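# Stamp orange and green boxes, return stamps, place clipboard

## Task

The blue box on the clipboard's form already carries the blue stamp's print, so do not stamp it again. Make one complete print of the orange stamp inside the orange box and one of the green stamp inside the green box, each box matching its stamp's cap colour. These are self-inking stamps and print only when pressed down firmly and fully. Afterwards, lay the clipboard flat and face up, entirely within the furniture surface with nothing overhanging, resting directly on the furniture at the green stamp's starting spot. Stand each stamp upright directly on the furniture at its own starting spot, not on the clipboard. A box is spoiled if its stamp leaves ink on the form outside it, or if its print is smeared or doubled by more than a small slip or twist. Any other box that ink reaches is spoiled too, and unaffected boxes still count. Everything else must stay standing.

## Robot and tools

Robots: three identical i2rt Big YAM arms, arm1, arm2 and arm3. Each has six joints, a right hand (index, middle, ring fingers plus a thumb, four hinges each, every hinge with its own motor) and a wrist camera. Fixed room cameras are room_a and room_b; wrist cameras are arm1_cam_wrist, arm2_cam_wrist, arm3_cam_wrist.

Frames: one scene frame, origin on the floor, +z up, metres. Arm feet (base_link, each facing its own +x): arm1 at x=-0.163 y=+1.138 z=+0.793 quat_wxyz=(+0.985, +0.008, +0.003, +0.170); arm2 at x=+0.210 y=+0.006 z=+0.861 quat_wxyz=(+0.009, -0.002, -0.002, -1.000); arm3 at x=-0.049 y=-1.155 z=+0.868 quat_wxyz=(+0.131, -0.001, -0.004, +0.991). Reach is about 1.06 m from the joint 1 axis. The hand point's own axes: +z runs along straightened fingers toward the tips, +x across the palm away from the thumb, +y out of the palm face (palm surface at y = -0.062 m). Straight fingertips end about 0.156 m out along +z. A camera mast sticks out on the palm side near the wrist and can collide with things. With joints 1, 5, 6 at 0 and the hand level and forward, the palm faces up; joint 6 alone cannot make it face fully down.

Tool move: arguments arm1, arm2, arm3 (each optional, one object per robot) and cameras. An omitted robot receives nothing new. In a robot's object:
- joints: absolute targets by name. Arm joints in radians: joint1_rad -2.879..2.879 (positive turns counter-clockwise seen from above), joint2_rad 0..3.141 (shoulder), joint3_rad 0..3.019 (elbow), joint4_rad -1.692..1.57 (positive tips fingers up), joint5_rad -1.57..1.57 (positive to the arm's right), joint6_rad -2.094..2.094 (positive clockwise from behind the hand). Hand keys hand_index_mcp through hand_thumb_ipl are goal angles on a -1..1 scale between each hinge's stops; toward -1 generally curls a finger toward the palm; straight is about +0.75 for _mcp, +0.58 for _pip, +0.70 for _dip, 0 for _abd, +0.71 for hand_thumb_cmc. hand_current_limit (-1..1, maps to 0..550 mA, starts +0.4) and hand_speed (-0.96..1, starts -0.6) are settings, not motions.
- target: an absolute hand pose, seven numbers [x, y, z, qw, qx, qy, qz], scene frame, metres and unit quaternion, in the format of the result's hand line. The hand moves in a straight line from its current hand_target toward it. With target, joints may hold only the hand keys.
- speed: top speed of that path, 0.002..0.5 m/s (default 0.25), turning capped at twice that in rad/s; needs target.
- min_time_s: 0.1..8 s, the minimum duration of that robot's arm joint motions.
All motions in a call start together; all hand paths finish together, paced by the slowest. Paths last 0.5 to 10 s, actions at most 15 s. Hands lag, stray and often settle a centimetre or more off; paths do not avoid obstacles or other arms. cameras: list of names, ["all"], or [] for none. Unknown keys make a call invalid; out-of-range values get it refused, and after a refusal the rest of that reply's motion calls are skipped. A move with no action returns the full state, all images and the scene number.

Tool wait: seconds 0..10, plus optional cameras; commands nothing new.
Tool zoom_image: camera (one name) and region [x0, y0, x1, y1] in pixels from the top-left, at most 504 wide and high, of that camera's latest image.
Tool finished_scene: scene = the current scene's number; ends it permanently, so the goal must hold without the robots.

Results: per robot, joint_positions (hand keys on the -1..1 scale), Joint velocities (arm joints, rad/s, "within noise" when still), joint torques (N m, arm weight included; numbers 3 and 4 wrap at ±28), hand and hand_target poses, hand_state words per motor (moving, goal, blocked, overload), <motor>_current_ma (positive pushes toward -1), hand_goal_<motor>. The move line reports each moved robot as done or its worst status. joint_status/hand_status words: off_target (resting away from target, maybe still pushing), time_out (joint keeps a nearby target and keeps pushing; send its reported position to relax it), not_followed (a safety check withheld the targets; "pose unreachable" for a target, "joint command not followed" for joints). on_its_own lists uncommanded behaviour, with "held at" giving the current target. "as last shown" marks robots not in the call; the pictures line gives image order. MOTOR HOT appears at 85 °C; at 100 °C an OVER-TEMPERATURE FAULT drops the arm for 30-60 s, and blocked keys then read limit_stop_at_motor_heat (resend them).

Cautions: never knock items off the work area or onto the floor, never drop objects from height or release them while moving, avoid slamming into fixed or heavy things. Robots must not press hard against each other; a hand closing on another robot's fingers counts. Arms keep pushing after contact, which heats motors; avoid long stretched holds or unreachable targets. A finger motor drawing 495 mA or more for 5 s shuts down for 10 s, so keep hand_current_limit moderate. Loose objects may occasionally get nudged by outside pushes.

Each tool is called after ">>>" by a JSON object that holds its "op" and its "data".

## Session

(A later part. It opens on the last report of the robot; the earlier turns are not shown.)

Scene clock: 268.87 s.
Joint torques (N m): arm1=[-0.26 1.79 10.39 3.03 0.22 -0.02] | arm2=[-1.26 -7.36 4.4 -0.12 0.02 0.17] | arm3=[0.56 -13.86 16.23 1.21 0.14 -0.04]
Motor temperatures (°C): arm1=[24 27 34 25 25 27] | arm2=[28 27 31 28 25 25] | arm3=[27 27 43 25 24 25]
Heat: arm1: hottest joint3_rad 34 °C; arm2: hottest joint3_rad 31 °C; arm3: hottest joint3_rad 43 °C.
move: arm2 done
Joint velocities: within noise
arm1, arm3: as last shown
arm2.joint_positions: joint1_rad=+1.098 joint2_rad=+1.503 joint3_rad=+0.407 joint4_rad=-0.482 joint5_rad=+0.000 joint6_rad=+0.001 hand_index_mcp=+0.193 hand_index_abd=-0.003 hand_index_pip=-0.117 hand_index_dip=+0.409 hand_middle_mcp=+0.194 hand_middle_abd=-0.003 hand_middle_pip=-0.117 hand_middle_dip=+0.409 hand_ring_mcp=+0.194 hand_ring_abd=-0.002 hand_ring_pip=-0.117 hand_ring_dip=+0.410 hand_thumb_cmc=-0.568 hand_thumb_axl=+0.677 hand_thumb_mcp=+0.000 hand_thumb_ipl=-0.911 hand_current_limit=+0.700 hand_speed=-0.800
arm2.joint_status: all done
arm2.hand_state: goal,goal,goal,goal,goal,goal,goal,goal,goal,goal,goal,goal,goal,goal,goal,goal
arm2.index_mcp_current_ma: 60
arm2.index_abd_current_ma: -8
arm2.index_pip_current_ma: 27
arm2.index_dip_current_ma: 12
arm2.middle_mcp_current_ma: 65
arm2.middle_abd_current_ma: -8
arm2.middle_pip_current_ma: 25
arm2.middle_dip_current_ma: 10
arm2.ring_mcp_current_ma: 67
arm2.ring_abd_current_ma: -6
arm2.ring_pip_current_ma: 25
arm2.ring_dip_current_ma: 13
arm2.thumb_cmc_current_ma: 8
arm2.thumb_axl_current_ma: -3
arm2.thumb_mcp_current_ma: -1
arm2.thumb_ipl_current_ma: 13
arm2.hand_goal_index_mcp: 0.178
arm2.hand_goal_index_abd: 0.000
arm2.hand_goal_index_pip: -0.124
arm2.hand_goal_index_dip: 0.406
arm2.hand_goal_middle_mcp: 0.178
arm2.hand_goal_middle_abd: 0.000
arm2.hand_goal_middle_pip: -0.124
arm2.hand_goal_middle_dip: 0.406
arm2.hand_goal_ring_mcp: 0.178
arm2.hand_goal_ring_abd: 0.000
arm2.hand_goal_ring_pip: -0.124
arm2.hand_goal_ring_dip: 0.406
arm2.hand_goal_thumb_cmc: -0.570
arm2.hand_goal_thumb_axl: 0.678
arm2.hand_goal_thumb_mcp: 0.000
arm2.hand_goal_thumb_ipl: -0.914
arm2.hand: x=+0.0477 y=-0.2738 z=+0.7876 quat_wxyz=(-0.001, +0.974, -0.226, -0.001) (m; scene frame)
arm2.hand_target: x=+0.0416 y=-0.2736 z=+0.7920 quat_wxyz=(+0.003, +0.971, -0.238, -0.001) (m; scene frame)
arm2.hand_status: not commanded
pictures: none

>>> {"op": "move", "data": {"arm2": {"joints": {"joint2_rad": 1.476, "joint3_rad": 0.414, "joint4_rad": -0.506}, "min_time_s": 1.0}}}

Scene clock: 270.30 s.
Joint torques (N m): arm1=[-0.26 1.73 10.39 3.02 0.22 -0.01] | arm2=[-1.2 -7.47 4.56 -0.03 0.02 0.17] | arm3=[0.62 -13.8 16.23 1.21 0.14 -0.04]
Motor temperatures (°C): arm1=[24 27 34 25 25 27] | arm2=[28 27 31 28 25 25] | arm3=[27 27 43 25 24 25]
Heat: arm1: hottest joint3_rad 34 °C; arm2: hottest joint3_rad 31 °C; arm3: hottest joint3_rad 43 °C.
move: arm2 done
Joint velocities: within noise
arm1.joint_positions: joint1_rad=+2.502 joint2_rad=+0.294 joint3_rad=+0.686 joint4_rad=-0.986 joint5_rad=-0.050 joint6_rad=+1.110 hand_index_mcp=+0.755 hand_index_abd=+0.001 hand_index_pip=+0.577 hand_index_dip=+0.696 hand_middle_mcp=+0.755 hand_middle_abd=+0.001 hand_middle_pip=+0.577 hand_middle_dip=+0.696 hand_ring_mcp=+0.755 hand_ring_abd=+0.001 hand_ring_pip=+0.577 hand_ring_dip=+0.696 hand_thumb_cmc=+0.715 hand_thumb_axl=+0.677 hand_thumb_mcp=+0.225 hand_thumb_ipl=+0.168 hand_current_limit=+0.400 hand_speed=-0.600
arm1.joint_status: not commanded
arm1.hand_state: goal,goal,goal,goal,goal,goal,goal,goal,goal,goal,goal,goal,goal,goal,goal,goal
arm1.index_mcp_current_ma: 1
arm1.index_abd_current_ma: 0
arm1.index_pip_current_ma: 0
arm1.index_dip_current_ma: 0
arm1.middle_mcp_current_ma: 1
arm1.middle_abd_current_ma: 0
arm1.middle_pip_current_ma: 0
arm1.middle_dip_current_ma: 0
arm1.ring_mcp_current_ma: 1
arm1.ring_abd_current_ma: 0
arm1.ring_pip_current_ma: 0
arm1.ring_dip_current_ma: 0
arm1.thumb_cmc_current_ma: 0
arm1.thumb_axl_current_ma: 0
arm1.thumb_mcp_current_ma: 0
arm1.thumb_ipl_current_ma: 0
arm1.hand_goal_index_mcp: 0.754
arm1.hand_goal_index_abd: 0.000
arm1.hand_goal_index_pip: 0.576
arm1.hand_goal_index_dip: 0.696
arm1.hand_goal_middle_mcp: 0.754
arm1.hand_goal_middle_abd: 0.000
arm1.hand_goal_middle_pip: 0.576
arm1.hand_goal_middle_dip: 0.696
arm1.hand_goal_ring_mcp: 0.754
arm1.hand_goal_ring_abd: 0.000
arm1.hand_goal_ring_pip: 0.576
arm1.hand_goal_ring_dip: 0.696
arm1.hand_goal_thumb_cmc: 0.714
arm1.hand_goal_thumb_axl: 0.678
arm1.hand_goal_thumb_mcp: 0.226
arm1.hand_goal_thumb_ipl: 0.168
arm1.hand: x=-0.3774 y=+1.2809 z=+1.1214 quat_wxyz=(-0.447, -0.086, +0.876, +0.160) (m; scene frame)
arm1.hand_target: x=-0.3780 y=+1.2784 z=+1.1299 quat_wxyz=(-0.462, -0.085, +0.868, +0.161) (m; scene frame)
arm1.hand_status: not commanded
arm2.joint_positions: joint1_rad=+1.098 joint2_rad=+1.491 joint3_rad=+0.407 joint4_rad=-0.497 joint5_rad=+0.000 joint6_rad=+0.001 hand_index_mcp=+0.193 hand_index_abd=-0.003 hand_index_pip=-0.117 hand_index_dip=+0.409 hand_middle_mcp=+0.194 hand_middle_abd=-0.003 hand_middle_pip=-0.117 hand_middle_dip=+0.409 hand_ring_mcp=+0.194 hand_ring_abd=-0.002 hand_ring_pip=-0.117 hand_ring_dip=+0.410 hand_thumb_cmc=-0.568 hand_thumb_axl=+0.677 hand_thumb_mcp=+0.000 hand_thumb_ipl=-0.911 hand_current_limit=+0.700 hand_speed=-0.800
arm2.joint_status: all done
arm2.hand_state: goal,goal,goal,goal,goal,goal,goal,goal,goal,goal,goal,goal,goal,goal,goal,goal
arm2.index_mcp_current_ma: 60
arm2.index_abd_current_ma: -8
arm2.index_pip_current_ma: 27
arm2.index_dip_current_ma: 12
arm2.middle_mcp_current_ma: 65
arm2.middle_abd_current_ma: -8
arm2.middle_pip_current_ma: 25
arm2.middle_dip_current_ma: 10
arm2.ring_mcp_current_ma: 68
arm2.ring_abd_current_ma: -6
arm2.ring_pip_current_ma: 26
arm2.ring_dip_current_ma: 13
arm2.thumb_cmc_current_ma: 8
arm2.thumb_axl_current_ma: -3
arm2.thumb_mcp_current_ma: -1
arm2.thumb_ipl_current_ma: 13
arm2.hand_goal_index_mcp: 0.178
arm2.hand_goal_index_abd: 0.000
arm2.hand_goal_index_pip: -0.124
arm2.hand_goal_index_dip: 0.406
arm2.hand_goal_middle_mcp: 0.178
arm2.hand_goal_middle_abd: 0.000
arm2.hand_goal_middle_pip: -0.124
arm2.hand_goal_middle_dip: 0.406
arm2.hand_goal_ring_mcp: 0.178
arm2.hand_goal_ring_abd: 0.000
arm2.hand_goal_ring_pip: -0.124
arm2.hand_goal_ring_dip: 0.406
arm2.hand_goal_thumb_cmc: -0.570
arm2.hand_goal_thumb_axl: 0.678
arm2.hand_goal_thumb_mcp: 0.000
arm2.hand_goal_thumb_ipl: -0.914
arm2.hand: x=+0.0483 y=-0.2726 z=+0.7899 quat_wxyz=(-0.002, +0.974, -0.226, +0.000) (m; scene frame)
arm2.hand_target: x=+0.0416 y=-0.2738 z=+0.7954 quat_wxyz=(+0.004, +0.971, -0.238, -0.002) (m; scene frame)
arm2.hand_status: not commanded
arm3.joint_positions: joint1_rad=-0.453 joint2_rad=+1.347 joint3_rad=+1.634 joint4_rad=-0.983 joint5_rad=+0.015 joint6_rad=+1.042 hand_index_mcp=+0.755 hand_index_abd=+0.000 hand_index_pip=+0.577 hand_index_dip=+0.696 hand_middle_mcp=+0.756 hand_middle_abd=+0.000 hand_middle_pip=+0.577 hand_middle_dip=+0.696 hand_ring_mcp=+0.756 hand_ring_abd=+0.000 hand_ring_pip=+0.577 hand_ring_dip=+0.696 hand_thumb_cmc=+0.715 hand_thumb_axl=+0.677 hand_thumb_mcp=+0.225 hand_thumb_ipl=+0.168 hand_current_limit=+0.400 hand_speed=-0.600
arm3.joint_status: not commanded
arm3.hand_state: goal,goal,goal,goal,goal,goal,goal,goal,goal,goal,goal,goal,goal,goal,goal,goal
arm3.index_mcp_current_ma: 2
arm3.index_abd_current_ma: 0
arm3.index_pip_current_ma: 1
arm3.index_dip_current_ma: 0
arm3.middle_mcp_current_ma: 3
arm3.middle_abd_current_ma: 0
arm3.middle_pip_current_ma: 1
arm3.middle_dip_current_ma: 0
arm3.ring_mcp_current_ma: 3
arm3.ring_abd_current_ma: 0
arm3.ring_pip_current_ma: 1
arm3.ring_dip_current_ma: 0
arm3.thumb_cmc_current_ma: 2
arm3.thumb_axl_current_ma: -1
arm3.thumb_mcp_current_ma: -2
arm3.thumb_ipl_current_ma: -1
arm3.hand_goal_index_mcp: 0.754
arm3.hand_goal_index_abd: 0.000
arm3.hand_goal_index_pip: 0.576
arm3.hand_goal_index_dip: 0.696
arm3.hand_goal_middle_mcp: 0.754
arm3.hand_goal_middle_abd: 0.000
arm3.hand_goal_middle_pip: 0.576
arm3.hand_goal_middle_dip: 0.696
arm3.hand_goal_ring_mcp: 0.754
arm3.hand_goal_ring_abd: 0.000
arm3.hand_goal_ring_pip: 0.576
arm3.hand_goal_ring_dip: 0.696
arm3.hand_goal_thumb_cmc: 0.714
arm3.hand_goal_thumb_axl: 0.678
arm3.hand_goal_thumb_mcp: 0.226
arm3.hand_goal_thumb_ipl: 0.168
arm3.hand: x=-0.4257 y=-0.7152 z=+1.3526 quat_wxyz=(-0.339, +0.086, +0.901, +0.256) (m; scene frame)
arm3.hand_target: x=-0.4266 y=-0.7165 z=+1.3735 quat_wxyz=(-0.348, +0.086, +0.896, +0.263) (m; scene frame)
arm3.hand_status: not commanded
pictures: none

>>> {"op": "move", "data": {"arm2": {"joints": {"joint2_rad": 1.464, "joint3_rad": 0.415, "joint4_rad": -0.518}, "min_time_s": 1.0}, "cameras": ["arm2_cam_wrist"]}}

Scene clock: 271.73 s.
Joint torques (N m): arm1=[-0.21 1.79 10.39 3 0.21 -0.01] | arm2=[-1.2 -7.41 4.74 -0.05 0.02 0.17] | arm3=[0.62 -13.8 16.23 1.2 0.14 -0.04]
Motor temperatures (°C): arm1=[24 27 34 25 25 27] | arm2=[28 27 31 28 25 25] | arm3=[27 27 43 25 24 25]
Heat: arm1: hottest joint3_rad 34 °C; arm2: hottest joint3_rad 31 °C; arm3: hottest joint3_rad 43 °C.
move: arm2 done
Joint velocities: within noise
arm1, arm3: as last shown
arm2.joint_positions: joint1_rad=+1.098 joint2_rad=+1.479 joint3_rad=+0.407 joint4_rad=-0.509 joint5_rad=+0.000 joint6_rad=+0.001 hand_index_mcp=+0.193 hand_index_abd=-0.003 hand_index_pip=-0.117 hand_index_dip=+0.409 hand_middle_mcp=+0.194 hand_middle_abd=-0.003 hand_middle_pip=-0.117 hand_middle_dip=+0.409 hand_ring_mcp=+0.194 hand_ring_abd=-0.002 hand_ring_pip=-0.117 hand_ring_dip=+0.410 hand_thumb_cmc=-0.568 hand_thumb_axl=+0.677 hand_thumb_mcp=+0.000 hand_thumb_ipl=-0.911 hand_current_limit=+0.700 hand_speed=-0.800
arm2.joint_status: all done
arm2.hand_state: goal,goal,goal,goal,goal,goal,goal,goal,goal,goal,goal,goal,goal,goal,goal,goal
arm2.index_mcp_current_ma: 60
arm2.index_abd_current_ma: -8
arm2.index_pip_current_ma: 27
arm2.index_dip_current_ma: 12
arm2.middle_mcp_current_ma: 65
arm2.middle_abd_current_ma: -8
arm2.middle_pip_current_ma: 25
arm2.middle_dip_current_ma: 10
arm2.ring_mcp_current_ma: 69
arm2.ring_abd_current_ma: -6
arm2.ring_pip_current_ma: 26
arm2.ring_dip_current_ma: 13
arm2.thumb_cmc_current_ma: 8
arm2.thumb_axl_current_ma: -3
arm2.thumb_mcp_current_ma: -1
arm2.thumb_ipl_current_ma: 13
arm2.hand_goal_index_mcp: 0.178
arm2.hand_goal_index_abd: 0.000
arm2.hand_goal_index_pip: -0.124
arm2.hand_goal_index_dip: 0.406
arm2.hand_goal_middle_mcp: 0.178
arm2.hand_goal_middle_abd: 0.000
arm2.hand_goal_middle_pip: -0.124
arm2.hand_goal_middle_dip: 0.406
arm2.hand_goal_ring_mcp: 0.178
arm2.hand_goal_ring_abd: 0.000
arm2.hand_goal_ring_pip: -0.124
arm2.hand_goal_ring_dip: 0.406
arm2.hand_goal_thumb_cmc: -0.570
arm2.hand_goal_thumb_axl: 0.678
arm2.hand_goal_thumb_mcp: 0.000
arm2.hand_goal_thumb_ipl: -0.914
arm2.hand: x=+0.0485 y=-0.2721 z=+0.7925 quat_wxyz=(-0.002, +0.974, -0.226, +0.000) (m; scene frame)
arm2.hand_target: x=+0.0416 y=-0.2738 z=+0.7984 quat_wxyz=(+0.005, +0.971, -0.238, -0.002) (m; scene frame)
arm2.hand_status: not commanded
pictures: arm2_cam_wrist
Images, in order (width x height): arm2_cam_wrist 672x504.

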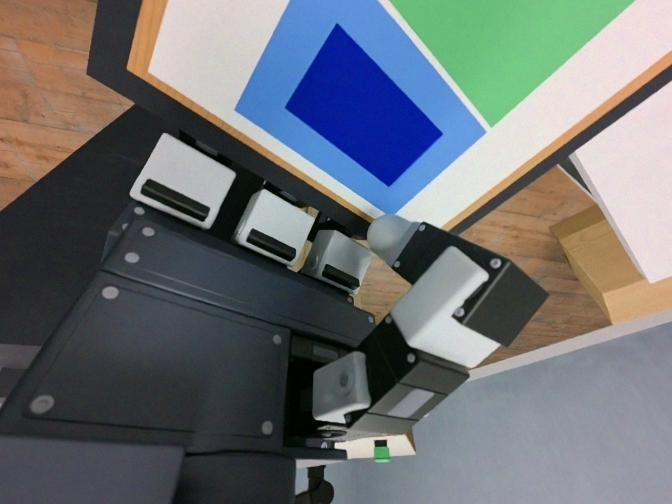

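>>> {"op": "move", "data": {"arm2": {"joints": {"joint2_rad": 1.450, "joint3_rad": 0.415, "joint4_rad": -0.532}, "min_time_s": 1.0}}}

Scene clock: 273.07 s.
Joint torques (N m): arm1=[-0.32 1.79 10.4 3 0.22 -0.02] | arm2=[-1.14 -7.3 4.81 -0.03 0.02 0.17] | arm3=[0.62 -13.8 16.23 1.21 0.15 -0.04]
Motor temperatures (°C): arm1=[24 27 34 25 25 27] | arm2=[28 27 31 28 25 25] | arm3=[27 27 43 25 24 25]
Heat: arm1: hottest joint3_rad 34 °C; arm2: hottest joint3_rad 31 °C; arm3: hottest joint3_rad 43 °C.
move: arm2 done
Joint velocities: within noise
arm1, arm3: as last shown
arm2.joint_positions: joint1_rad=+1.098 joint2_rad=+1.465 joint3_rad=+0.407 joint4_rad=-0.523 joint5_rad=+0.000 joint6_rad=+0.001 hand_index_mcp=+0.193 hand_index_abd=-0.003 hand_index_pip=-0.117 hand_index_dip=+0.409 hand_middle_mcp=+0.194 hand_middle_abd=-0.003 hand_middle_pip=-0.117 hand_middle_dip=+0.409 hand_ring_mcp=+0.194 hand_ring_abd=-0.002 hand_ring_pip=-0.117 hand_ring_dip=+0.410 hand_thumb_cmc=-0.568 hand_thumb_axl=+0.677 hand_thumb_mcp=+0.000 hand_thumb_ipl=-0.911 hand_current_limit=+0.700 hand_speed=-0.800
arm2.joint_status: all done
arm2.hand_state: goal,goal,goal,goal,goal,goal,goal,goal,goal,goal,goal,goal,goal,goal,goal,goal
arm2.index_mcp_current_ma: 60
arm2.index_abd_current_ma: -8
arm2.index_pip_current_ma: 27
arm2.index_dip_current_ma: 12
arm2.middle_mcp_current_ma: 65
arm2.middle_abd_current_ma: -8
arm2.middle_pip_current_ma: 25
arm2.middle_dip_current_ma: 10
arm2.ring_mcp_current_ma: 69
arm2.ring_abd_current_ma: -6
arm2.ring_pip_current_ma: 26
arm2.ring_dip_current_ma: 13
arm2.thumb_cmc_current_ma: 8
arm2.thumb_axl_current_ma: -3
arm2.thumb_mcp_current_ma: -1
arm2.thumb_ipl_current_ma: 13
arm2.hand_goal_index_mcp: 0.178
arm2.hand_goal_index_abd: 0.000
arm2.hand_goal_index_pip: -0.124
arm2.hand_goal_index_dip: 0.406
arm2.hand_goal_middle_mcp: 0.178
arm2.hand_goal_middle_abd: 0.000
arm2.hand_goal_middle_pip: -0.124
arm2.hand_goal_middle_dip: 0.406
arm2.hand_goal_ring_mcp: 0.178
arm2.hand_goal_ring_abd: 0.000
arm2.hand_goal_ring_pip: -0.124
arm2.hand_goal_ring_dip: 0.406
arm2.hand_goal_thumb_cmc: -0.570
arm2.hand_goal_thumb_axl: 0.678
arm2.hand_goal_thumb_mcp: 0.000
arm2.hand_goal_thumb_ipl: -0.914
arm2.hand: x=+0.0489 y=-0.2715 z=+0.7956 quat_wxyz=(-0.002, +0.974, -0.226, +0.000) (m; scene frame)
arm2.hand_target: x=+0.0419 y=-0.2731 z=+0.8014 quat_wxyz=(+0.005, +0.971, -0.238, -0.002) (m; scene frame)
arm2.hand_status: not commanded
pictures: none

>>> {"op": "wait", "data": {"seconds": 0.1, "cameras": ["arm2_cam_wrist", "room_b", "room_a"]}}

>>> {"op": "zoom_image", "data": {"camera": "arm2_cam_wrist", "region": [80, 0, 584, 340]}}

>>> {"op": "zoom_image", "data": {"camera": "room_a", "region": [180, 190, 240, 240]}}

>>> {"op": "zoom_image", "data": {"camera": "room_b", "region": [330, 215, 400, 270]}}

Scene clock: 273.47 s.
Joint torques (N m): arm1=[-0.21 1.9 10.39 3.03 0.22 -0.01] | arm2=[-1.2 -7.3 4.82 -0.03 0.02 0.17] | arm3=[0.56 -13.86 16.24 1.22 0.15 -0.04]
Motor temperatures (°C): arm1=[24 27 34 25 25 27] | arm2=[28 27 31 28 25 25] | arm3=[27 27 43 25 24 25]
Heat: arm1: hottest joint3_rad 34 °C; arm2: hottest joint3_rad 31 °C; arm3: hottest joint3_rad 43 °C.
Joint velocities: within noise
arm1.joint_positions: joint1_rad=+2.502 joint2_rad=+0.294 joint3_rad=+0.686 joint4_rad=-0.986 joint5_rad=-0.050 joint6_rad=+1.110 hand_index_mcp=+0.755 hand_index_abd=+0.001 hand_index_pip=+0.577 hand_index_dip=+0.696 hand_middle_mcp=+0.755 hand_middle_abd=+0.001 hand_middle_pip=+0.577 hand_middle_dip=+0.696 hand_ring_mcp=+0.755 hand_ring_abd=+0.001 hand_ring_pip=+0.577 hand_ring_dip=+0.696 hand_thumb_cmc=+0.715 hand_thumb_axl=+0.677 hand_thumb_mcp=+0.225 hand_thumb_ipl=+0.168 hand_current_limit=+0.400 hand_speed=-0.600
arm1.joint_status: not commanded
arm1.hand_state: goal,goal,goal,goal,goal,goal,goal,goal,goal,goal,goal,goal,goal,goal,goal,goal
arm1.index_mcp_current_ma: 1
arm1.index_abd_current_ma: 0
arm1.index_pip_current_ma: 0
arm1.index_dip_current_ma: 0
arm1.middle_mcp_current_ma: 1
arm1.middle_abd_current_ma: 0
arm1.middle_pip_current_ma: 0
arm1.middle_dip_current_ma: 0
arm1.ring_mcp_current_ma: 1
arm1.ring_abd_current_ma: 0
arm1.ring_pip_current_ma: 0
arm1.ring_dip_current_ma: 0
arm1.thumb_cmc_current_ma: 0
arm1.thumb_axl_current_ma: 0
arm1.thumb_mcp_current_ma: 0
arm1.thumb_ipl_current_ma: 0
arm1.hand_goal_index_mcp: 0.754
arm1.hand_goal_index_abd: 0.000
arm1.hand_goal_index_pip: 0.576
arm1.hand_goal_index_dip: 0.696
arm1.hand_goal_middle_mcp: 0.754
arm1.hand_goal_middle_abd: 0.000
arm1.hand_goal_middle_pip: 0.576
arm1.hand_goal_middle_dip: 0.696
arm1.hand_goal_ring_mcp: 0.754
arm1.hand_goal_ring_abd: 0.000
arm1.hand_goal_ring_pip: 0.576
arm1.hand_goal_ring_dip: 0.696
arm1.hand_goal_thumb_cmc: 0.714
arm1.hand_goal_thumb_axl: 0.678
arm1.hand_goal_thumb_mcp: 0.226
arm1.hand_goal_thumb_ipl: 0.168
arm1.hand: x=-0.3774 y=+1.2809 z=+1.1214 quat_wxyz=(-0.447, -0.086, +0.876, +0.160) (m; scene frame)
arm1.hand_target: x=-0.3780 y=+1.2784 z=+1.1299 quat_wxyz=(-0.462, -0.085, +0.868, +0.161) (m; scene frame)
arm1.hand_status: not commanded
arm2.joint_positions: joint1_rad=+1.098 joint2_rad=+1.465 joint3_rad=+0.407 joint4_rad=-0.523 joint5_rad=+0.000 joint6_rad=+0.001 hand_index_mcp=+0.193 hand_index_abd=-0.003 hand_index_pip=-0.117 hand_index_dip=+0.409 hand_middle_mcp=+0.194 hand_middle_abd=-0.003 hand_middle_pip=-0.117 hand_middle_dip=+0.409 hand_ring_mcp=+0.194 hand_ring_abd=-0.002 hand_ring_pip=-0.117 hand_ring_dip=+0.410 hand_thumb_cmc=-0.568 hand_thumb_axl=+0.677 hand_thumb_mcp=+0.000 hand_thumb_ipl=-0.911 hand_current_limit=+0.700 hand_speed=-0.800
arm2.joint_status: all done
arm2.hand_state: goal,goal,goal,goal,goal,goal,goal,goal,goal,goal,goal,goal,goal,goal,goal,goal
arm2.index_mcp_current_ma: 60
arm2.index_abd_current_ma: -8
arm2.index_pip_current_ma: 27
arm2.index_dip_current_ma: 12
arm2.middle_mcp_current_ma: 65
arm2.middle_abd_current_ma: -8
arm2.middle_pip_current_ma: 25
arm2.middle_dip_current_ma: 10
arm2.ring_mcp_current_ma: 69
arm2.ring_abd_current_ma: -6
arm2.ring_pip_current_ma: 26
arm2.ring_dip_current_ma: 13
arm2.thumb_cmc_current_ma: 8
arm2.thumb_axl_current_ma: -3
arm2.thumb_mcp_current_ma: -1
arm2.thumb_ipl_current_ma: 13
arm2.hand_goal_index_mcp: 0.178
arm2.hand_goal_index_abd: 0.000
arm2.hand_goal_index_pip: -0.124
arm2.hand_goal_index_dip: 0.406
arm2.hand_goal_middle_mcp: 0.178
arm2.hand_goal_middle_abd: 0.000
arm2.hand_goal_middle_pip: -0.124
arm2.hand_goal_middle_dip: 0.406
arm2.hand_goal_ring_mcp: 0.178
arm2.hand_goal_ring_abd: 0.000
arm2.hand_goal_ring_pip: -0.124
arm2.hand_goal_ring_dip: 0.406
arm2.hand_goal_thumb_cmc: -0.570
arm2.hand_goal_thumb_axl: 0.678
arm2.hand_goal_thumb_mcp: 0.000
arm2.hand_goal_thumb_ipl: -0.914
arm2.hand: x=+0.0489 y=-0.2715 z=+0.7956 quat_wxyz=(-0.002, +0.974, -0.226, +0.000) (m; scene frame)
arm2.hand_target: x=+0.0419 y=-0.2731 z=+0.8014 quat_wxyz=(+0.005, +0.971, -0.238, -0.002) (m; scene frame)
arm2.hand_status: not commanded
arm3.joint_positions: joint1_rad=-0.453 joint2_rad=+1.347 joint3_rad=+1.634 joint4_rad=-0.983 joint5_rad=+0.015 joint6_rad=+1.042 hand_index_mcp=+0.755 hand_index_abd=+0.000 hand_index_pip=+0.577 hand_index_dip=+0.696 hand_middle_mcp=+0.756 hand_middle_abd=+0.000 hand_middle_pip=+0.577 hand_middle_dip=+0.696 hand_ring_mcp=+0.756 hand_ring_abd=+0.000 hand_ring_pip=+0.577 hand_ring_dip=+0.696 hand_thumb_cmc=+0.715 hand_thumb_axl=+0.677 hand_thumb_mcp=+0.225 hand_thumb_ipl=+0.168 hand_current_limit=+0.400 hand_speed=-0.600
arm3.joint_status: not commanded
arm3.hand_state: goal,goal,goal,goal,goal,goal,goal,goal,goal,goal,goal,goal,goal,goal,goal,goal
arm3.index_mcp_current_ma: 2
arm3.index_abd_current_ma: 0
arm3.index_pip_current_ma: 1
arm3.index_dip_current_ma: 0
arm3.middle_mcp_current_ma: 3
arm3.middle_abd_current_ma: 0
arm3.middle_pip_current_ma: 1
arm3.middle_dip_current_ma: 0
arm3.ring_mcp_current_ma: 3
arm3.ring_abd_current_ma: 0
arm3.ring_pip_current_ma: 1
arm3.ring_dip_current_ma: 0
arm3.thumb_cmc_current_ma: 2
arm3.thumb_axl_current_ma: -1
arm3.thumb_mcp_current_ma: -2
arm3.thumb_ipl_current_ma: -1
arm3.hand_goal_index_mcp: 0.754
arm3.hand_goal_index_abd: 0.000
arm3.hand_goal_index_pip: 0.576
arm3.hand_goal_index_dip: 0.696
arm3.hand_goal_middle_mcp: 0.754
arm3.hand_goal_middle_abd: 0.000
arm3.hand_goal_middle_pip: 0.576
arm3.hand_goal_middle_dip: 0.696
arm3.hand_goal_ring_mcp: 0.754
arm3.hand_goal_ring_abd: 0.000
arm3.hand_goal_ring_pip: 0.576
arm3.hand_goal_ring_dip: 0.696
arm3.hand_goal_thumb_cmc: 0.714
arm3.hand_goal_thumb_axl: 0.678
arm3.hand_goal_thumb_mcp: 0.226
arm3.hand_goal_thumb_ipl: 0.168
arm3.hand: x=-0.4257 y=-0.7152 z=+1.3526 quat_wxyz=(-0.339, +0.086, +0.901, +0.256) (m; scene frame)
arm3.hand_target: x=-0.4266 y=-0.7165 z=+1.3735 quat_wxyz=(-0.348, +0.086, +0.896, +0.263) (m; scene frame)
arm3.hand_status: not commanded
wait: 0.10 s; at rest from the start
pictures: arm2_cam_wrist, room_a, room_b
Images, in order (width x height): arm2_cam_wrist 672x504, room_a 672x504, room_b 672x504.

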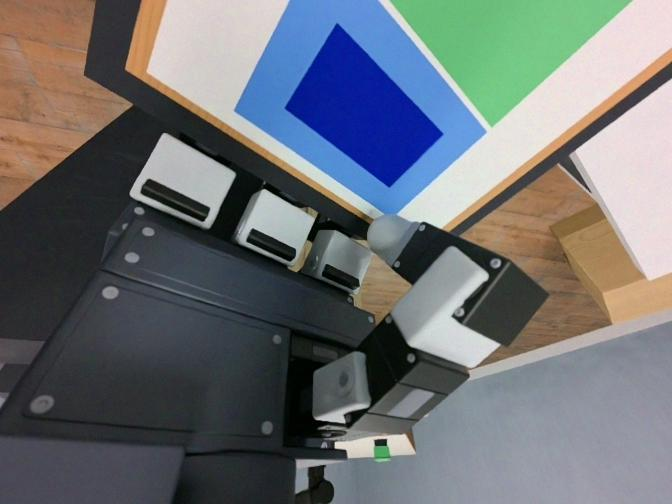

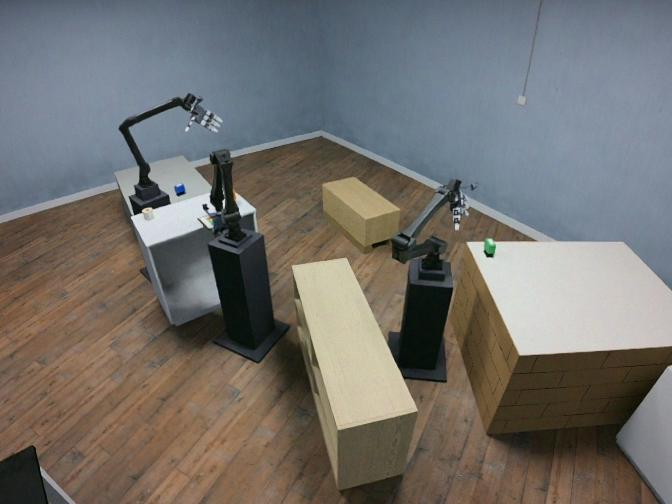

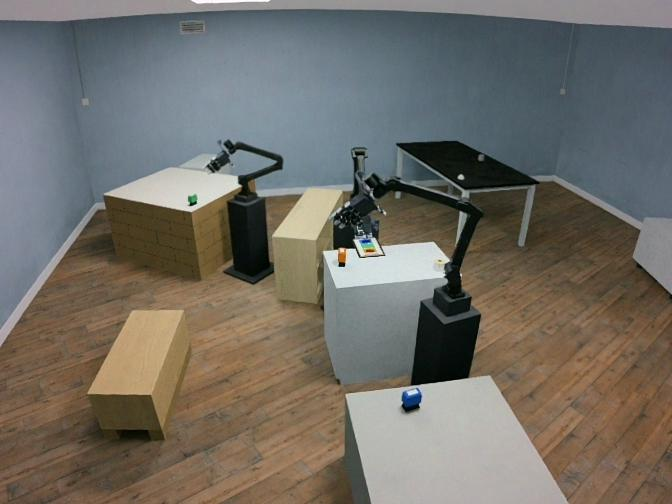

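Scaled by 1.000.

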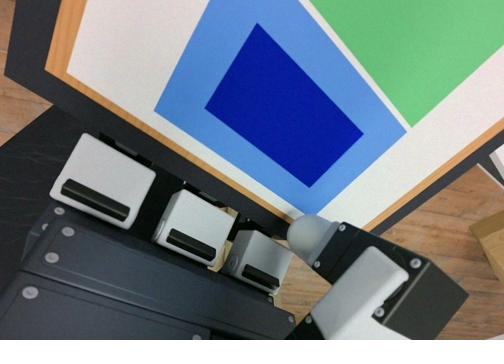

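Scaled by 8.400 from the camera's 672x504 image, which has a finer 960x720 frame.

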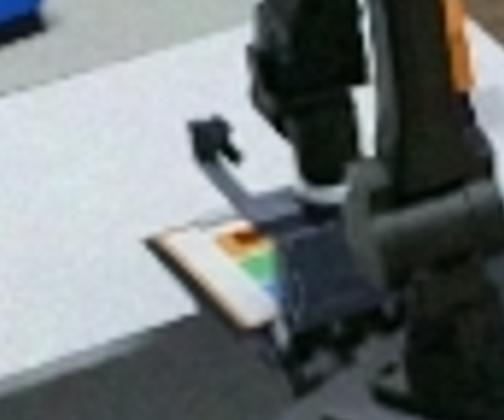

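Scaled by 7.200 from the camera's 672x504 image, which has a finer 960x720 frame.

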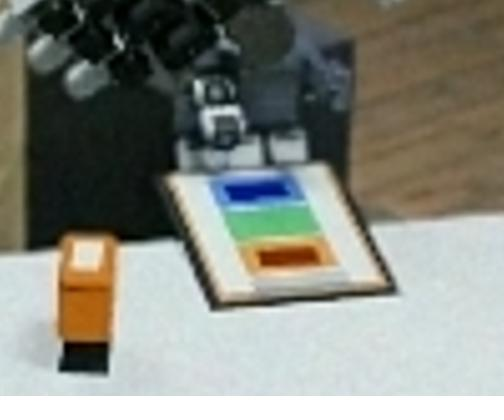

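>>> {"op": "move", "data": {"arm2": {"joints": {"hand_thumb_mcp": -0.146, "hand_thumb_ipl": -0.676}}}}

>>> {"op": "move", "data": {"arm2": {"joints": {"hand_thumb_mcp": -0.258, "hand_thumb_ipl": -0.546, "hand_speed": -0.93}}, "cameras": ["arm2_cam_wrist"]}}

Scene clock: 274.80 s.
Joint torques (N m): arm1=[-0.21 1.9 10.39 3 0.22 -0.01] | arm2=[-1.26 -7.24 4.82 -0.06 0.02 0.17] | arm3=[0.56 -13.86 16.21 1.21 0.14 -0.04]
Motor temperatures (°C): arm1=[24 27 34 25 25 27] | arm2=[28 27 31 28 25 25] | arm3=[27 27 43 25 24 25]
Heat: arm1: hottest joint3_rad 34 °C; arm2: hottest joint3_rad 31 °C; arm3: hottest joint3_rad 43 °C.
move: arm2 done
Joint velocities: within noise
arm1, arm3: as last shown
arm2.joint_positions: joint1_rad=+1.098 joint2_rad=+1.465 joint3_rad=+0.407 joint4_rad=-0.523 joint5_rad=+0.000 joint6_rad=+0.001 hand_index_mcp=+0.193 hand_index_abd=-0.003 hand_index_pip=-0.117 hand_index_dip=+0.409 hand_middle_mcp=+0.194 hand_middle_abd=-0.003 hand_middle_pip=-0.117 hand_middle_dip=+0.409 hand_ring_mcp=+0.195 hand_ring_abd=-0.002 hand_ring_pip=-0.117 hand_ring_dip=+0.410 hand_thumb_cmc=-0.568 hand_thumb_axl=+0.677 hand_thumb_mcp=-0.146 hand_thumb_ipl=-0.678 hand_current_limit=+0.700 hand_speed=-0.800
arm2.joint_status: all done
arm2.hand_state: goal,goal,goal,goal,goal,goal,goal,goal,goal,goal,goal,goal,goal,goal,goal,goal
arm2.index_mcp_current_ma: 60
arm2.index_abd_current_ma: -8
arm2.index_pip_current_ma: 27
arm2.index_dip_current_ma: 12
arm2.middle_mcp_current_ma: 65
arm2.middle_abd_current_ma: -8
arm2.middle_pip_current_ma: 25
arm2.middle_dip_current_ma: 10
arm2.ring_mcp_current_ma: 69
arm2.ring_abd_current_ma: -6
arm2.ring_pip_current_ma: 26
arm2.ring_dip_current_ma: 13
arm2.thumb_cmc_current_ma: 8
arm2.thumb_axl_current_ma: -3
arm2.thumb_mcp_current_ma: 0
arm2.thumb_ipl_current_ma: -8
arm2.hand_goal_index_mcp: 0.178
arm2.hand_goal_index_abd: 0.000
arm2.hand_goal_index_pip: -0.124
arm2.hand_goal_index_dip: 0.406
arm2.hand_goal_middle_mcp: 0.178
arm2.hand_goal_middle_abd: 0.000
arm2.hand_goal_middle_pip: -0.124
arm2.hand_goal_middle_dip: 0.406
arm2.hand_goal_ring_mcp: 0.178
arm2.hand_goal_ring_abd: 0.000
arm2.hand_goal_ring_pip: -0.124
arm2.hand_goal_ring_dip: 0.406
arm2.hand_goal_thumb_cmc: -0.570
arm2.hand_goal_thumb_axl: 0.678
arm2.hand_goal_thumb_mcp: -0.146
arm2.hand_goal_thumb_ipl: -0.676
arm2.hand: x=+0.0489 y=-0.2715 z=+0.7956 quat_wxyz=(-0.002, +0.974, -0.226, +0.000) (m; scene frame)
arm2.hand_target: x=+0.0419 y=-0.2731 z=+0.8014 quat_wxyz=(+0.005, +0.971, -0.238, -0.002) (m; scene frame)
arm2.hand_status: not commanded
pictures: none

Scene clock: 275.87 s.
Joint torques (N m): arm1=[-0.32 1.85 10.39 3 0.23 -0.01] | arm2=[-1.26 -7.18 4.81 0.02 0.01 0.17] | arm3=[0.56 -13.86 16.23 1.22 0.14 -0.04]
Motor temperatures (°C): arm1=[24 27 34 25 25 27] | arm2=[28 27 31 28 25 25] | arm3=[27 27 43 25 24 25]
Heat: arm1: hottest joint3_rad 34 °C; arm2: hottest joint3_rad 31 °C; arm3: hottest joint3_rad 43 °C.
move: arm2 off_target
Joint velocities: within noise
arm1, arm3: as last shown
arm2.joint_positions: joint1_rad=+1.098 joint2_rad=+1.463 joint3_rad=+0.407 joint4_rad=-0.526 joint5_rad=+0.000 joint6_rad=+0.001 hand_index_mcp=+0.207 hand_index_abd=-0.003 hand_index_pip=-0.113 hand_index_dip=+0.410 hand_middle_mcp=+0.202 hand_middle_abd=-0.003 hand_middle_pip=-0.112 hand_middle_dip=+0.410 hand_ring_mcp=+0.199 hand_ring_abd=-0.002 hand_ring_pip=-0.114 hand_ring_dip=+0.410 hand_thumb_cmc=-0.568 hand_thumb_axl=+0.678 hand_thumb_mcp=-0.220 hand_thumb_ipl=-0.582 hand_current_limit=+0.700 hand_speed=-0.930
arm2.joint_status: hand_thumb_mcp off_target (ended at -0.220, target -0.258); hand_thumb_ipl off_target (ended at -0.582, target -0.546); the others done
arm2.hand_state: blocked,goal,goal,goal,blocked,goal,goal,goal,blocked,goal,goal,goal,goal,goal,blocked,blocked
arm2.index_mcp_current_ma: 125
arm2.index_abd_current_ma: -8
arm2.index_pip_current_ma: 43
arm2.index_dip_current_ma: 12
arm2.middle_mcp_current_ma: 104
arm2.middle_abd_current_ma: -8
arm2.middle_pip_current_ma: 44
arm2.middle_dip_current_ma: 15
arm2.ring_mcp_current_ma: 92
arm2.ring_abd_current_ma: -6
arm2.ring_pip_current_ma: 39
arm2.ring_dip_current_ma: 15
arm2.thumb_cmc_current_ma: 8
arm2.thumb_axl_current_ma: -1
arm2.thumb_mcp_current_ma: 210
arm2.thumb_ipl_current_ma: -204
arm2.hand_goal_index_mcp: 0.178
arm2.hand_goal_index_abd: 0.000
arm2.hand_goal_index_pip: -0.124
arm2.hand_goal_index_dip: 0.406
arm2.hand_goal_middle_mcp: 0.178
arm2.hand_goal_middle_abd: 0.000
arm2.hand_goal_middle_pip: -0.124
arm2.hand_goal_middle_dip: 0.406
arm2.hand_goal_ring_mcp: 0.178
arm2.hand_goal_ring_abd: 0.000
arm2.hand_goal_ring_pip: -0.124
arm2.hand_goal_ring_dip: 0.406
arm2.hand_goal_thumb_cmc: -0.570
arm2.hand_goal_thumb_axl: 0.678
arm2.hand_goal_thumb_mcp: -0.258
arm2.hand_goal_thumb_ipl: -0.546
arm2.hand: x=+0.0490 y=-0.2712 z=+0.7958 quat_wxyz=(-0.003, +0.974, -0.226, +0.000) (m; scene frame)
arm2.hand_target: x=+0.0420 y=-0.2731 z=+0.8014 quat_wxyz=(+0.005, +0.971, -0.238, -0.002) (m; scene frame)
arm2.hand_status: not commanded
pictures: arm2_cam_wrist
Images, in order (width x height): arm2_cam_wrist 672x504.

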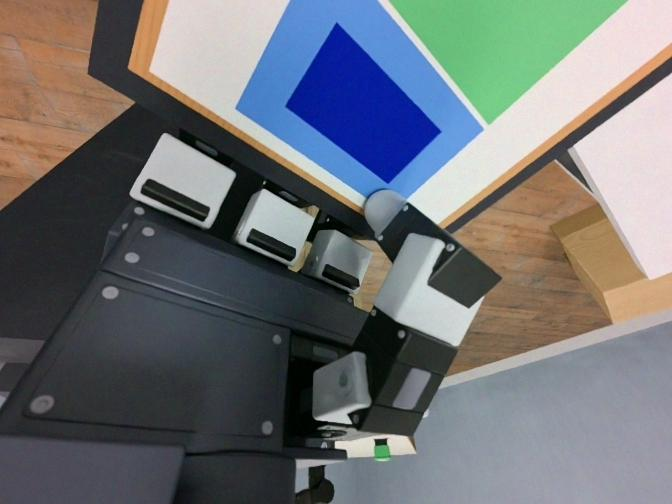

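>>> {"op": "move", "data": {"arm2": {"joints": {"hand_thumb_mcp": -0.29, "hand_thumb_ipl": -0.52}}}}

Scene clock: 276.90 s.
Joint torques (N m): arm1=[-0.26 1.85 10.37 3.02 0.21 -0.01] | arm2=[-1.2 -7.18 4.81 0.05 0.01 0.16] | arm3=[0.56 -13.8 16.23 1.21 0.14 -0.04]
Motor temperatures (°C): arm1=[24 27 34 25 25 27] | arm2=[28 27 31 28 25 25] | arm3=[27 27 43 25 24 25]
Heat: arm1: hottest joint3_rad 34 °C; arm2: hottest joint3_rad 31 °C; arm3: hottest joint3_rad 43 °C.
move: arm2 off_target
Joint velocities: within noise
arm1, arm3: as last shown
arm2.joint_positions: joint1_rad=+1.098 joint2_rad=+1.463 joint3_rad=+0.407 joint4_rad=-0.526 joint5_rad=+0.000 joint6_rad=+0.003 hand_index_mcp=+0.212 hand_index_abd=-0.003 hand_index_pip=-0.111 hand_index_dip=+0.412 hand_middle_mcp=+0.205 hand_middle_abd=-0.003 hand_middle_pip=-0.112 hand_middle_dip=+0.411 hand_ring_mcp=+0.199 hand_ring_abd=-0.002 hand_ring_pip=-0.114 hand_ring_dip=+0.411 hand_thumb_cmc=-0.568 hand_thumb_axl=+0.678 hand_thumb_mcp=-0.240 hand_thumb_ipl=-0.539 hand_current_limit=+0.700 hand_speed=-0.930
arm2.joint_status: hand_thumb_mcp off_target (ended at -0.240, target -0.290); the others done
arm2.hand_state: blocked,goal,goal,goal,blocked,goal,goal,goal,blocked,goal,goal,goal,goal,goal,blocked,goal
arm2.index_mcp_current_ma: 151
arm2.index_abd_current_ma: -8
arm2.index_pip_current_ma: 48
arm2.index_dip_current_ma: 21
arm2.middle_mcp_current_ma: 119
arm2.middle_abd_current_ma: -8
arm2.middle_pip_current_ma: 46
arm2.middle_dip_current_ma: 18
arm2.ring_mcp_current_ma: 92
arm2.ring_abd_current_ma: -6
arm2.ring_pip_current_ma: 39
arm2.ring_dip_current_ma: 19
arm2.thumb_cmc_current_ma: 8
arm2.thumb_axl_current_ma: 2
arm2.thumb_mcp_current_ma: 284
arm2.thumb_ipl_current_ma: -104
arm2.hand_goal_index_mcp: 0.178
arm2.hand_goal_index_abd: 0.000
arm2.hand_goal_index_pip: -0.124
arm2.hand_goal_index_dip: 0.406
arm2.hand_goal_middle_mcp: 0.178
arm2.hand_goal_middle_abd: 0.000
arm2.hand_goal_middle_pip: -0.124
arm2.hand_goal_middle_dip: 0.406
arm2.hand_goal_ring_mcp: 0.178
arm2.hand_goal_ring_abd: 0.000
arm2.hand_goal_ring_pip: -0.124
arm2.hand_goal_ring_dip: 0.406
arm2.hand_goal_thumb_cmc: -0.570
arm2.hand_goal_thumb_axl: 0.678
arm2.hand_goal_thumb_mcp: -0.290
arm2.hand_goal_thumb_ipl: -0.520
arm2.hand: x=+0.0490 y=-0.2711 z=+0.7958 quat_wxyz=(-0.003, +0.974, -0.227, +0.000) (m; scene frame)
arm2.hand_target: x=+0.0420 y=-0.2731 z=+0.8014 quat_wxyz=(+0.005, +0.971, -0.238, -0.002) (m; scene frame)
arm2.hand_status: not commanded
pictures: none

>>> {"op": "move", "data": {"arm2": {"joints": {"joint2_rad": 1.328, "joint3_rad": 0.440, "joint4_rad": -0.647}, "min_time_s": 3.0}, "cameras": ["arm2_cam_wrist", "room_b", "room_a"]}}

>>> {"op": "zoom_image", "data": {"camera": "room_b", "region": [330, 205, 400, 270]}}

>>> {"op": "zoom_image", "data": {"camera": "room_a", "region": [180, 190, 240, 240]}}

Scene clock: 280.53 s.
Joint torques (N m): arm1=[-0.32 1.85 10.37 2.99 0.22 -0.02] | arm2=[-1.26 -6.77 7.6 0.09 0.01 0.16] | arm3=[0.62 -13.8 16.23 1.21 0.14 -0.04]
Motor temperatures (°C): arm1=[24 27 34 25 25 27] | arm2=[28 26 31 28 25 25] | arm3=[27 27 43 25 24 25]
Heat: arm1: hottest joint3_rad 34 °C; arm2: hottest joint3_rad 31 °C; arm3: hottest joint3_rad 43 °C.
move: arm2 done
Joint velocities: within noise
arm1, arm3: as last shown
arm2.joint_positions: joint1_rad=+1.098 joint2_rad=+1.346 joint3_rad=+0.407 joint4_rad=-0.642 joint5_rad=+0.000 joint6_rad=+0.003 hand_index_mcp=+0.222 hand_index_abd=-0.003 hand_index_pip=-0.101 hand_index_dip=+0.416 hand_middle_mcp=+0.210 hand_middle_abd=-0.003 hand_middle_pip=-0.106 hand_middle_dip=+0.413 hand_ring_mcp=+0.200 hand_ring_abd=-0.002 hand_ring_pip=-0.112 hand_ring_dip=+0.412 hand_thumb_cmc=-0.568 hand_thumb_axl=+0.679 hand_thumb_mcp=-0.250 hand_thumb_ipl=-0.523 hand_current_limit=+0.700 hand_speed=-0.930
arm2.joint_status: all done
arm2.hand_state: blocked,goal,blocked,goal,blocked,goal,goal,goal,blocked,goal,goal,goal,goal,goal,blocked,goal
arm2.index_mcp_current_ma: 200
arm2.index_abd_current_ma: -8
arm2.index_pip_current_ma: 92
arm2.index_dip_current_ma: 36
arm2.middle_mcp_current_ma: 143
arm2.middle_abd_current_ma: -8
arm2.middle_pip_current_ma: 70
arm2.middle_dip_current_ma: 25
arm2.ring_mcp_current_ma: 93
arm2.ring_abd_current_ma: -6
arm2.ring_pip_current_ma: 46
arm2.ring_dip_current_ma: 21
arm2.thumb_cmc_current_ma: 8
arm2.thumb_axl_current_ma: 6
arm2.thumb_mcp_current_ma: 223
arm2.thumb_ipl_current_ma: -13
arm2.hand_goal_index_mcp: 0.178
arm2.hand_goal_index_abd: 0.000
arm2.hand_goal_index_pip: -0.124
arm2.hand_goal_index_dip: 0.406
arm2.hand_goal_middle_mcp: 0.178
arm2.hand_goal_middle_abd: 0.000
arm2.hand_goal_middle_pip: -0.124
arm2.hand_goal_middle_dip: 0.406
arm2.hand_goal_ring_mcp: 0.178
arm2.hand_goal_ring_abd: 0.000
arm2.hand_goal_ring_pip: -0.124
arm2.hand_goal_ring_dip: 0.406
arm2.hand_goal_thumb_cmc: -0.570
arm2.hand_goal_thumb_axl: 0.678
arm2.hand_goal_thumb_mcp: -0.290
arm2.hand_goal_thumb_ipl: -0.520
arm2.hand: x=+0.0523 y=-0.2644 z=+0.8206 quat_wxyz=(-0.002, +0.974, -0.227, +0.000) (m; scene frame)
arm2.hand_target: x=+0.0390 y=-0.2791 z=+0.8361 quat_wxyz=(+0.020, +0.971, -0.238, -0.005) (m; scene frame)
arm2.hand_status: not commanded
pictures: arm2_cam_wrist, room_a, room_b
Images, in order (width x height): arm2_cam_wrist 672x504, room_a 672x504, room_b 672x504.

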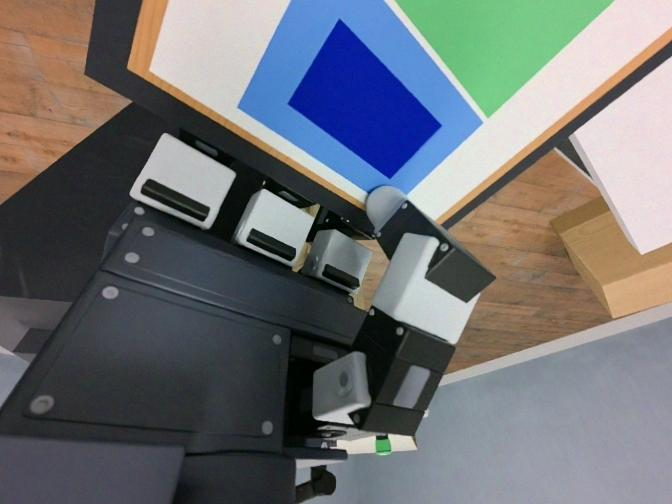

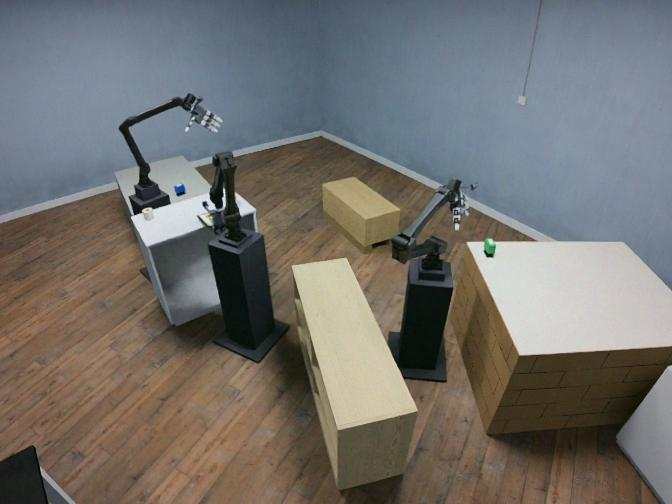

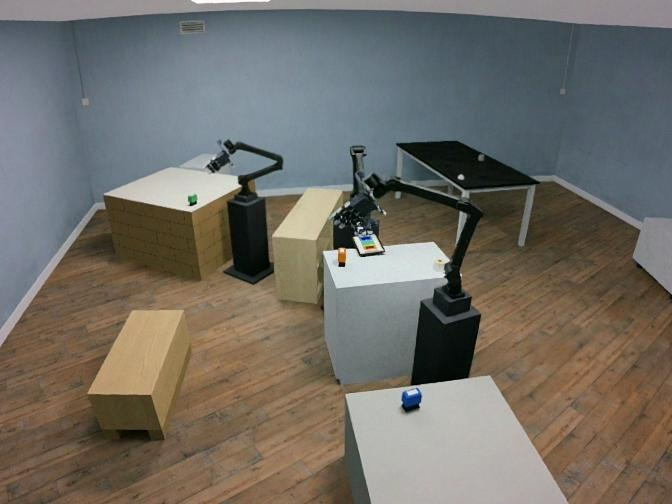

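Scaled by 7.200 from the camera's 672x504 image, which has a finer 960x720 frame.

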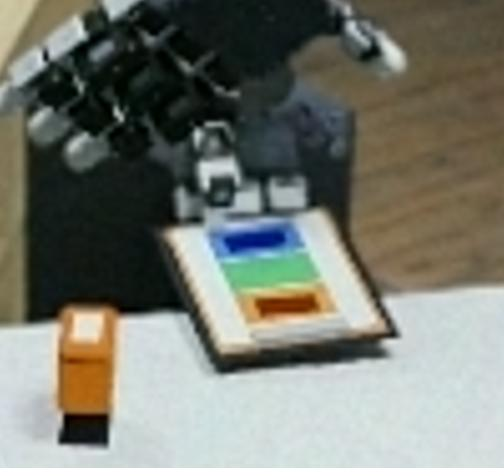

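Scaled by 8.400 from the camera's 672x504 image, which has a finer 960x720 frame.

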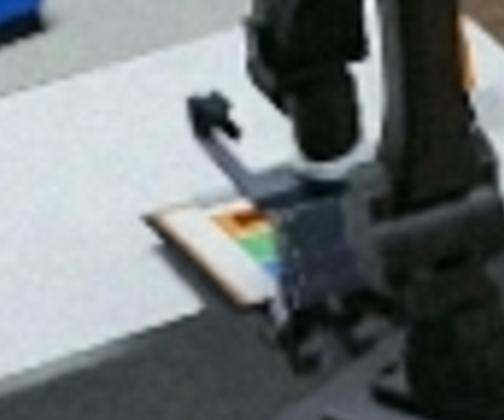

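>>> {"op": "move", "data": {"arm2": {"joints": {"joint2_rad": 1.089, "joint3_rad": 0.698, "joint4_rad": -1.119}, "min_time_s": 4.0}, "cameras": ["arm2_cam_wrist", "room_b", "room_a"]}}

>>> {"op": "zoom_image", "data": {"camera": "room_b", "region": [330, 190, 400, 260]}}

>>> {"op": "zoom_image", "data": {"camera": "room_a", "region": [180, 170, 250, 230]}}

Scene clock: 287.37 s.
Joint torques (N m): arm1=[-0.32 1.9 10.4 3.03 0.22 -0.02] | arm2=[-1.14 -6.01 12.03 0.09 0.01 0.16] | arm3=[0.62 -13.86 16.23 1.21 0.14 -0.04]
Motor temperatures (°C): arm1=[24 27 34 25 25 26] | arm2=[28 26 31 28 25 24] | arm3=[27 27 43 25 24 25]
Heat: arm1: hottest joint3_rad 34 °C; arm2: hottest joint3_rad 31 °C; arm3: hottest joint3_rad 43 °C.
move: arm2 done
Joint velocities: within noise
arm1, arm3: as last shown
arm2.joint_positions: joint1_rad=+1.098 joint2_rad=+1.105 joint3_rad=+0.639 joint4_rad=-1.114 joint5_rad=+0.000 joint6_rad=+0.003 hand_index_mcp=+0.222 hand_index_abd=-0.003 hand_index_pip=-0.101 hand_index_dip=+0.416 hand_middle_mcp=+0.211 hand_middle_abd=-0.003 hand_middle_pip=-0.106 hand_middle_dip=+0.413 hand_ring_mcp=+0.200 hand_ring_abd=-0.002 hand_ring_pip=-0.112 hand_ring_dip=+0.412 hand_thumb_cmc=-0.568 hand_thumb_axl=+0.680 hand_thumb_mcp=-0.250 hand_thumb_ipl=-0.522 hand_current_limit=+0.700 hand_speed=-0.930
arm2.joint_status: all done
arm2.hand_state: blocked,goal,blocked,goal,blocked,goal,goal,goal,blocked,goal,goal,goal,goal,goal,blocked,goal
arm2.index_mcp_current_ma: 201
arm2.index_abd_current_ma: -8
arm2.index_pip_current_ma: 94
arm2.index_dip_current_ma: 37
arm2.middle_mcp_current_ma: 144
arm2.middle_abd_current_ma: -8
arm2.middle_pip_current_ma: 70
arm2.middle_dip_current_ma: 25
arm2.ring_mcp_current_ma: 93
arm2.ring_abd_current_ma: -6
arm2.ring_pip_current_ma: 46
arm2.ring_dip_current_ma: 21
arm2.thumb_cmc_current_ma: 8
arm2.thumb_axl_current_ma: 6
arm2.thumb_mcp_current_ma: 221
arm2.thumb_ipl_current_ma: -10
arm2.hand_goal_index_mcp: 0.178
arm2.hand_goal_index_abd: 0.000
arm2.hand_goal_index_pip: -0.124
arm2.hand_goal_index_dip: 0.406
arm2.hand_goal_middle_mcp: 0.178
arm2.hand_goal_middle_abd: 0.000
arm2.hand_goal_middle_pip: -0.124
arm2.hand_goal_middle_dip: 0.406
arm2.hand_goal_ring_mcp: 0.178
arm2.hand_goal_ring_abd: 0.000
arm2.hand_goal_ring_pip: -0.124
arm2.hand_goal_ring_dip: 0.406
arm2.hand_goal_thumb_cmc: -0.570
arm2.hand_goal_thumb_axl: 0.678
arm2.hand_goal_thumb_mcp: -0.290
arm2.hand_goal_thumb_ipl: -0.520
arm2.hand: x=+0.0419 y=-0.2860 z=+0.9419 quat_wxyz=(-0.002, +0.974, -0.227, +0.000) (m; scene frame)
arm2.hand_target: x=+0.0268 y=-0.3036 z=+0.9728 quat_wxyz=(+0.032, +0.971, -0.238, -0.008) (m; scene frame)
arm2.hand_status: not commanded
pictures: arm2_cam_wrist, room_a, room_b
Images, in order (width x height): arm2_cam_wrist 672x504, room_a 672x504, room_b 672x504.

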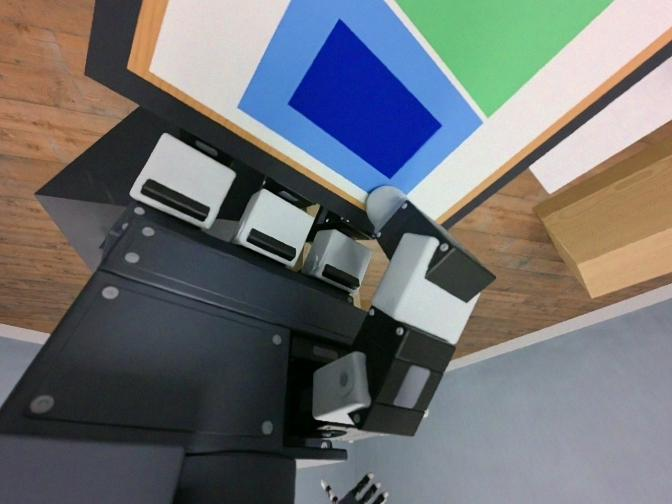

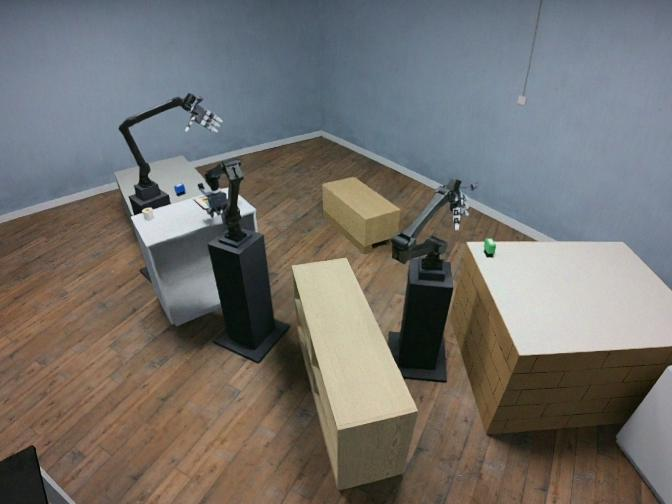

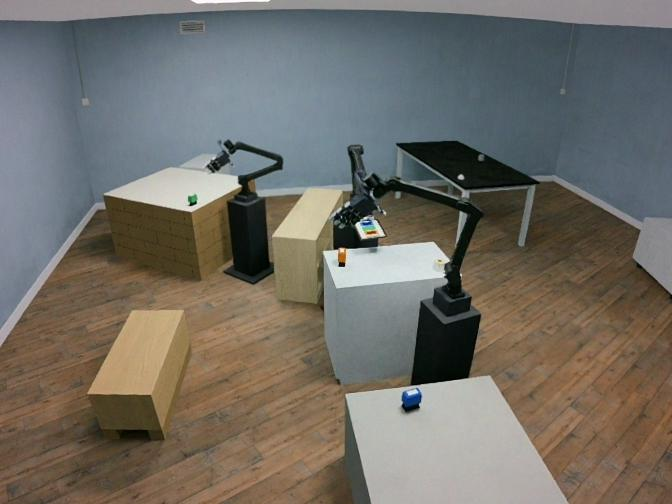

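Scaled by 7.200 from the camera's 672x504 image, which has a finer 960x720 frame.

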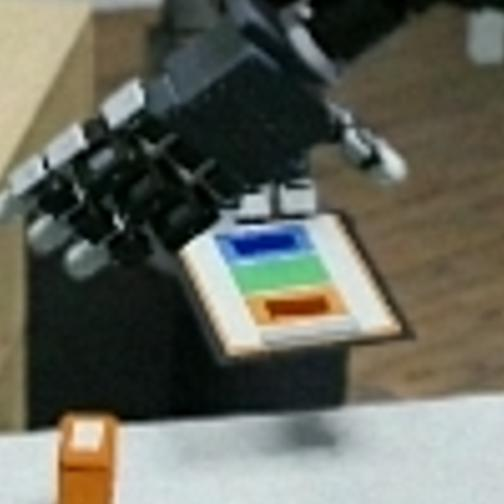

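Scaled by 7.200 from the camera's 672x504 image, which has a finer 960x720 frame.

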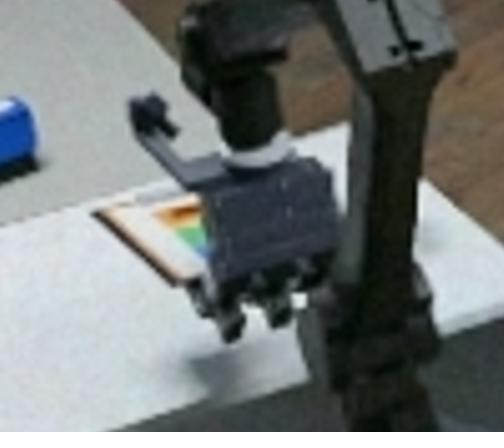

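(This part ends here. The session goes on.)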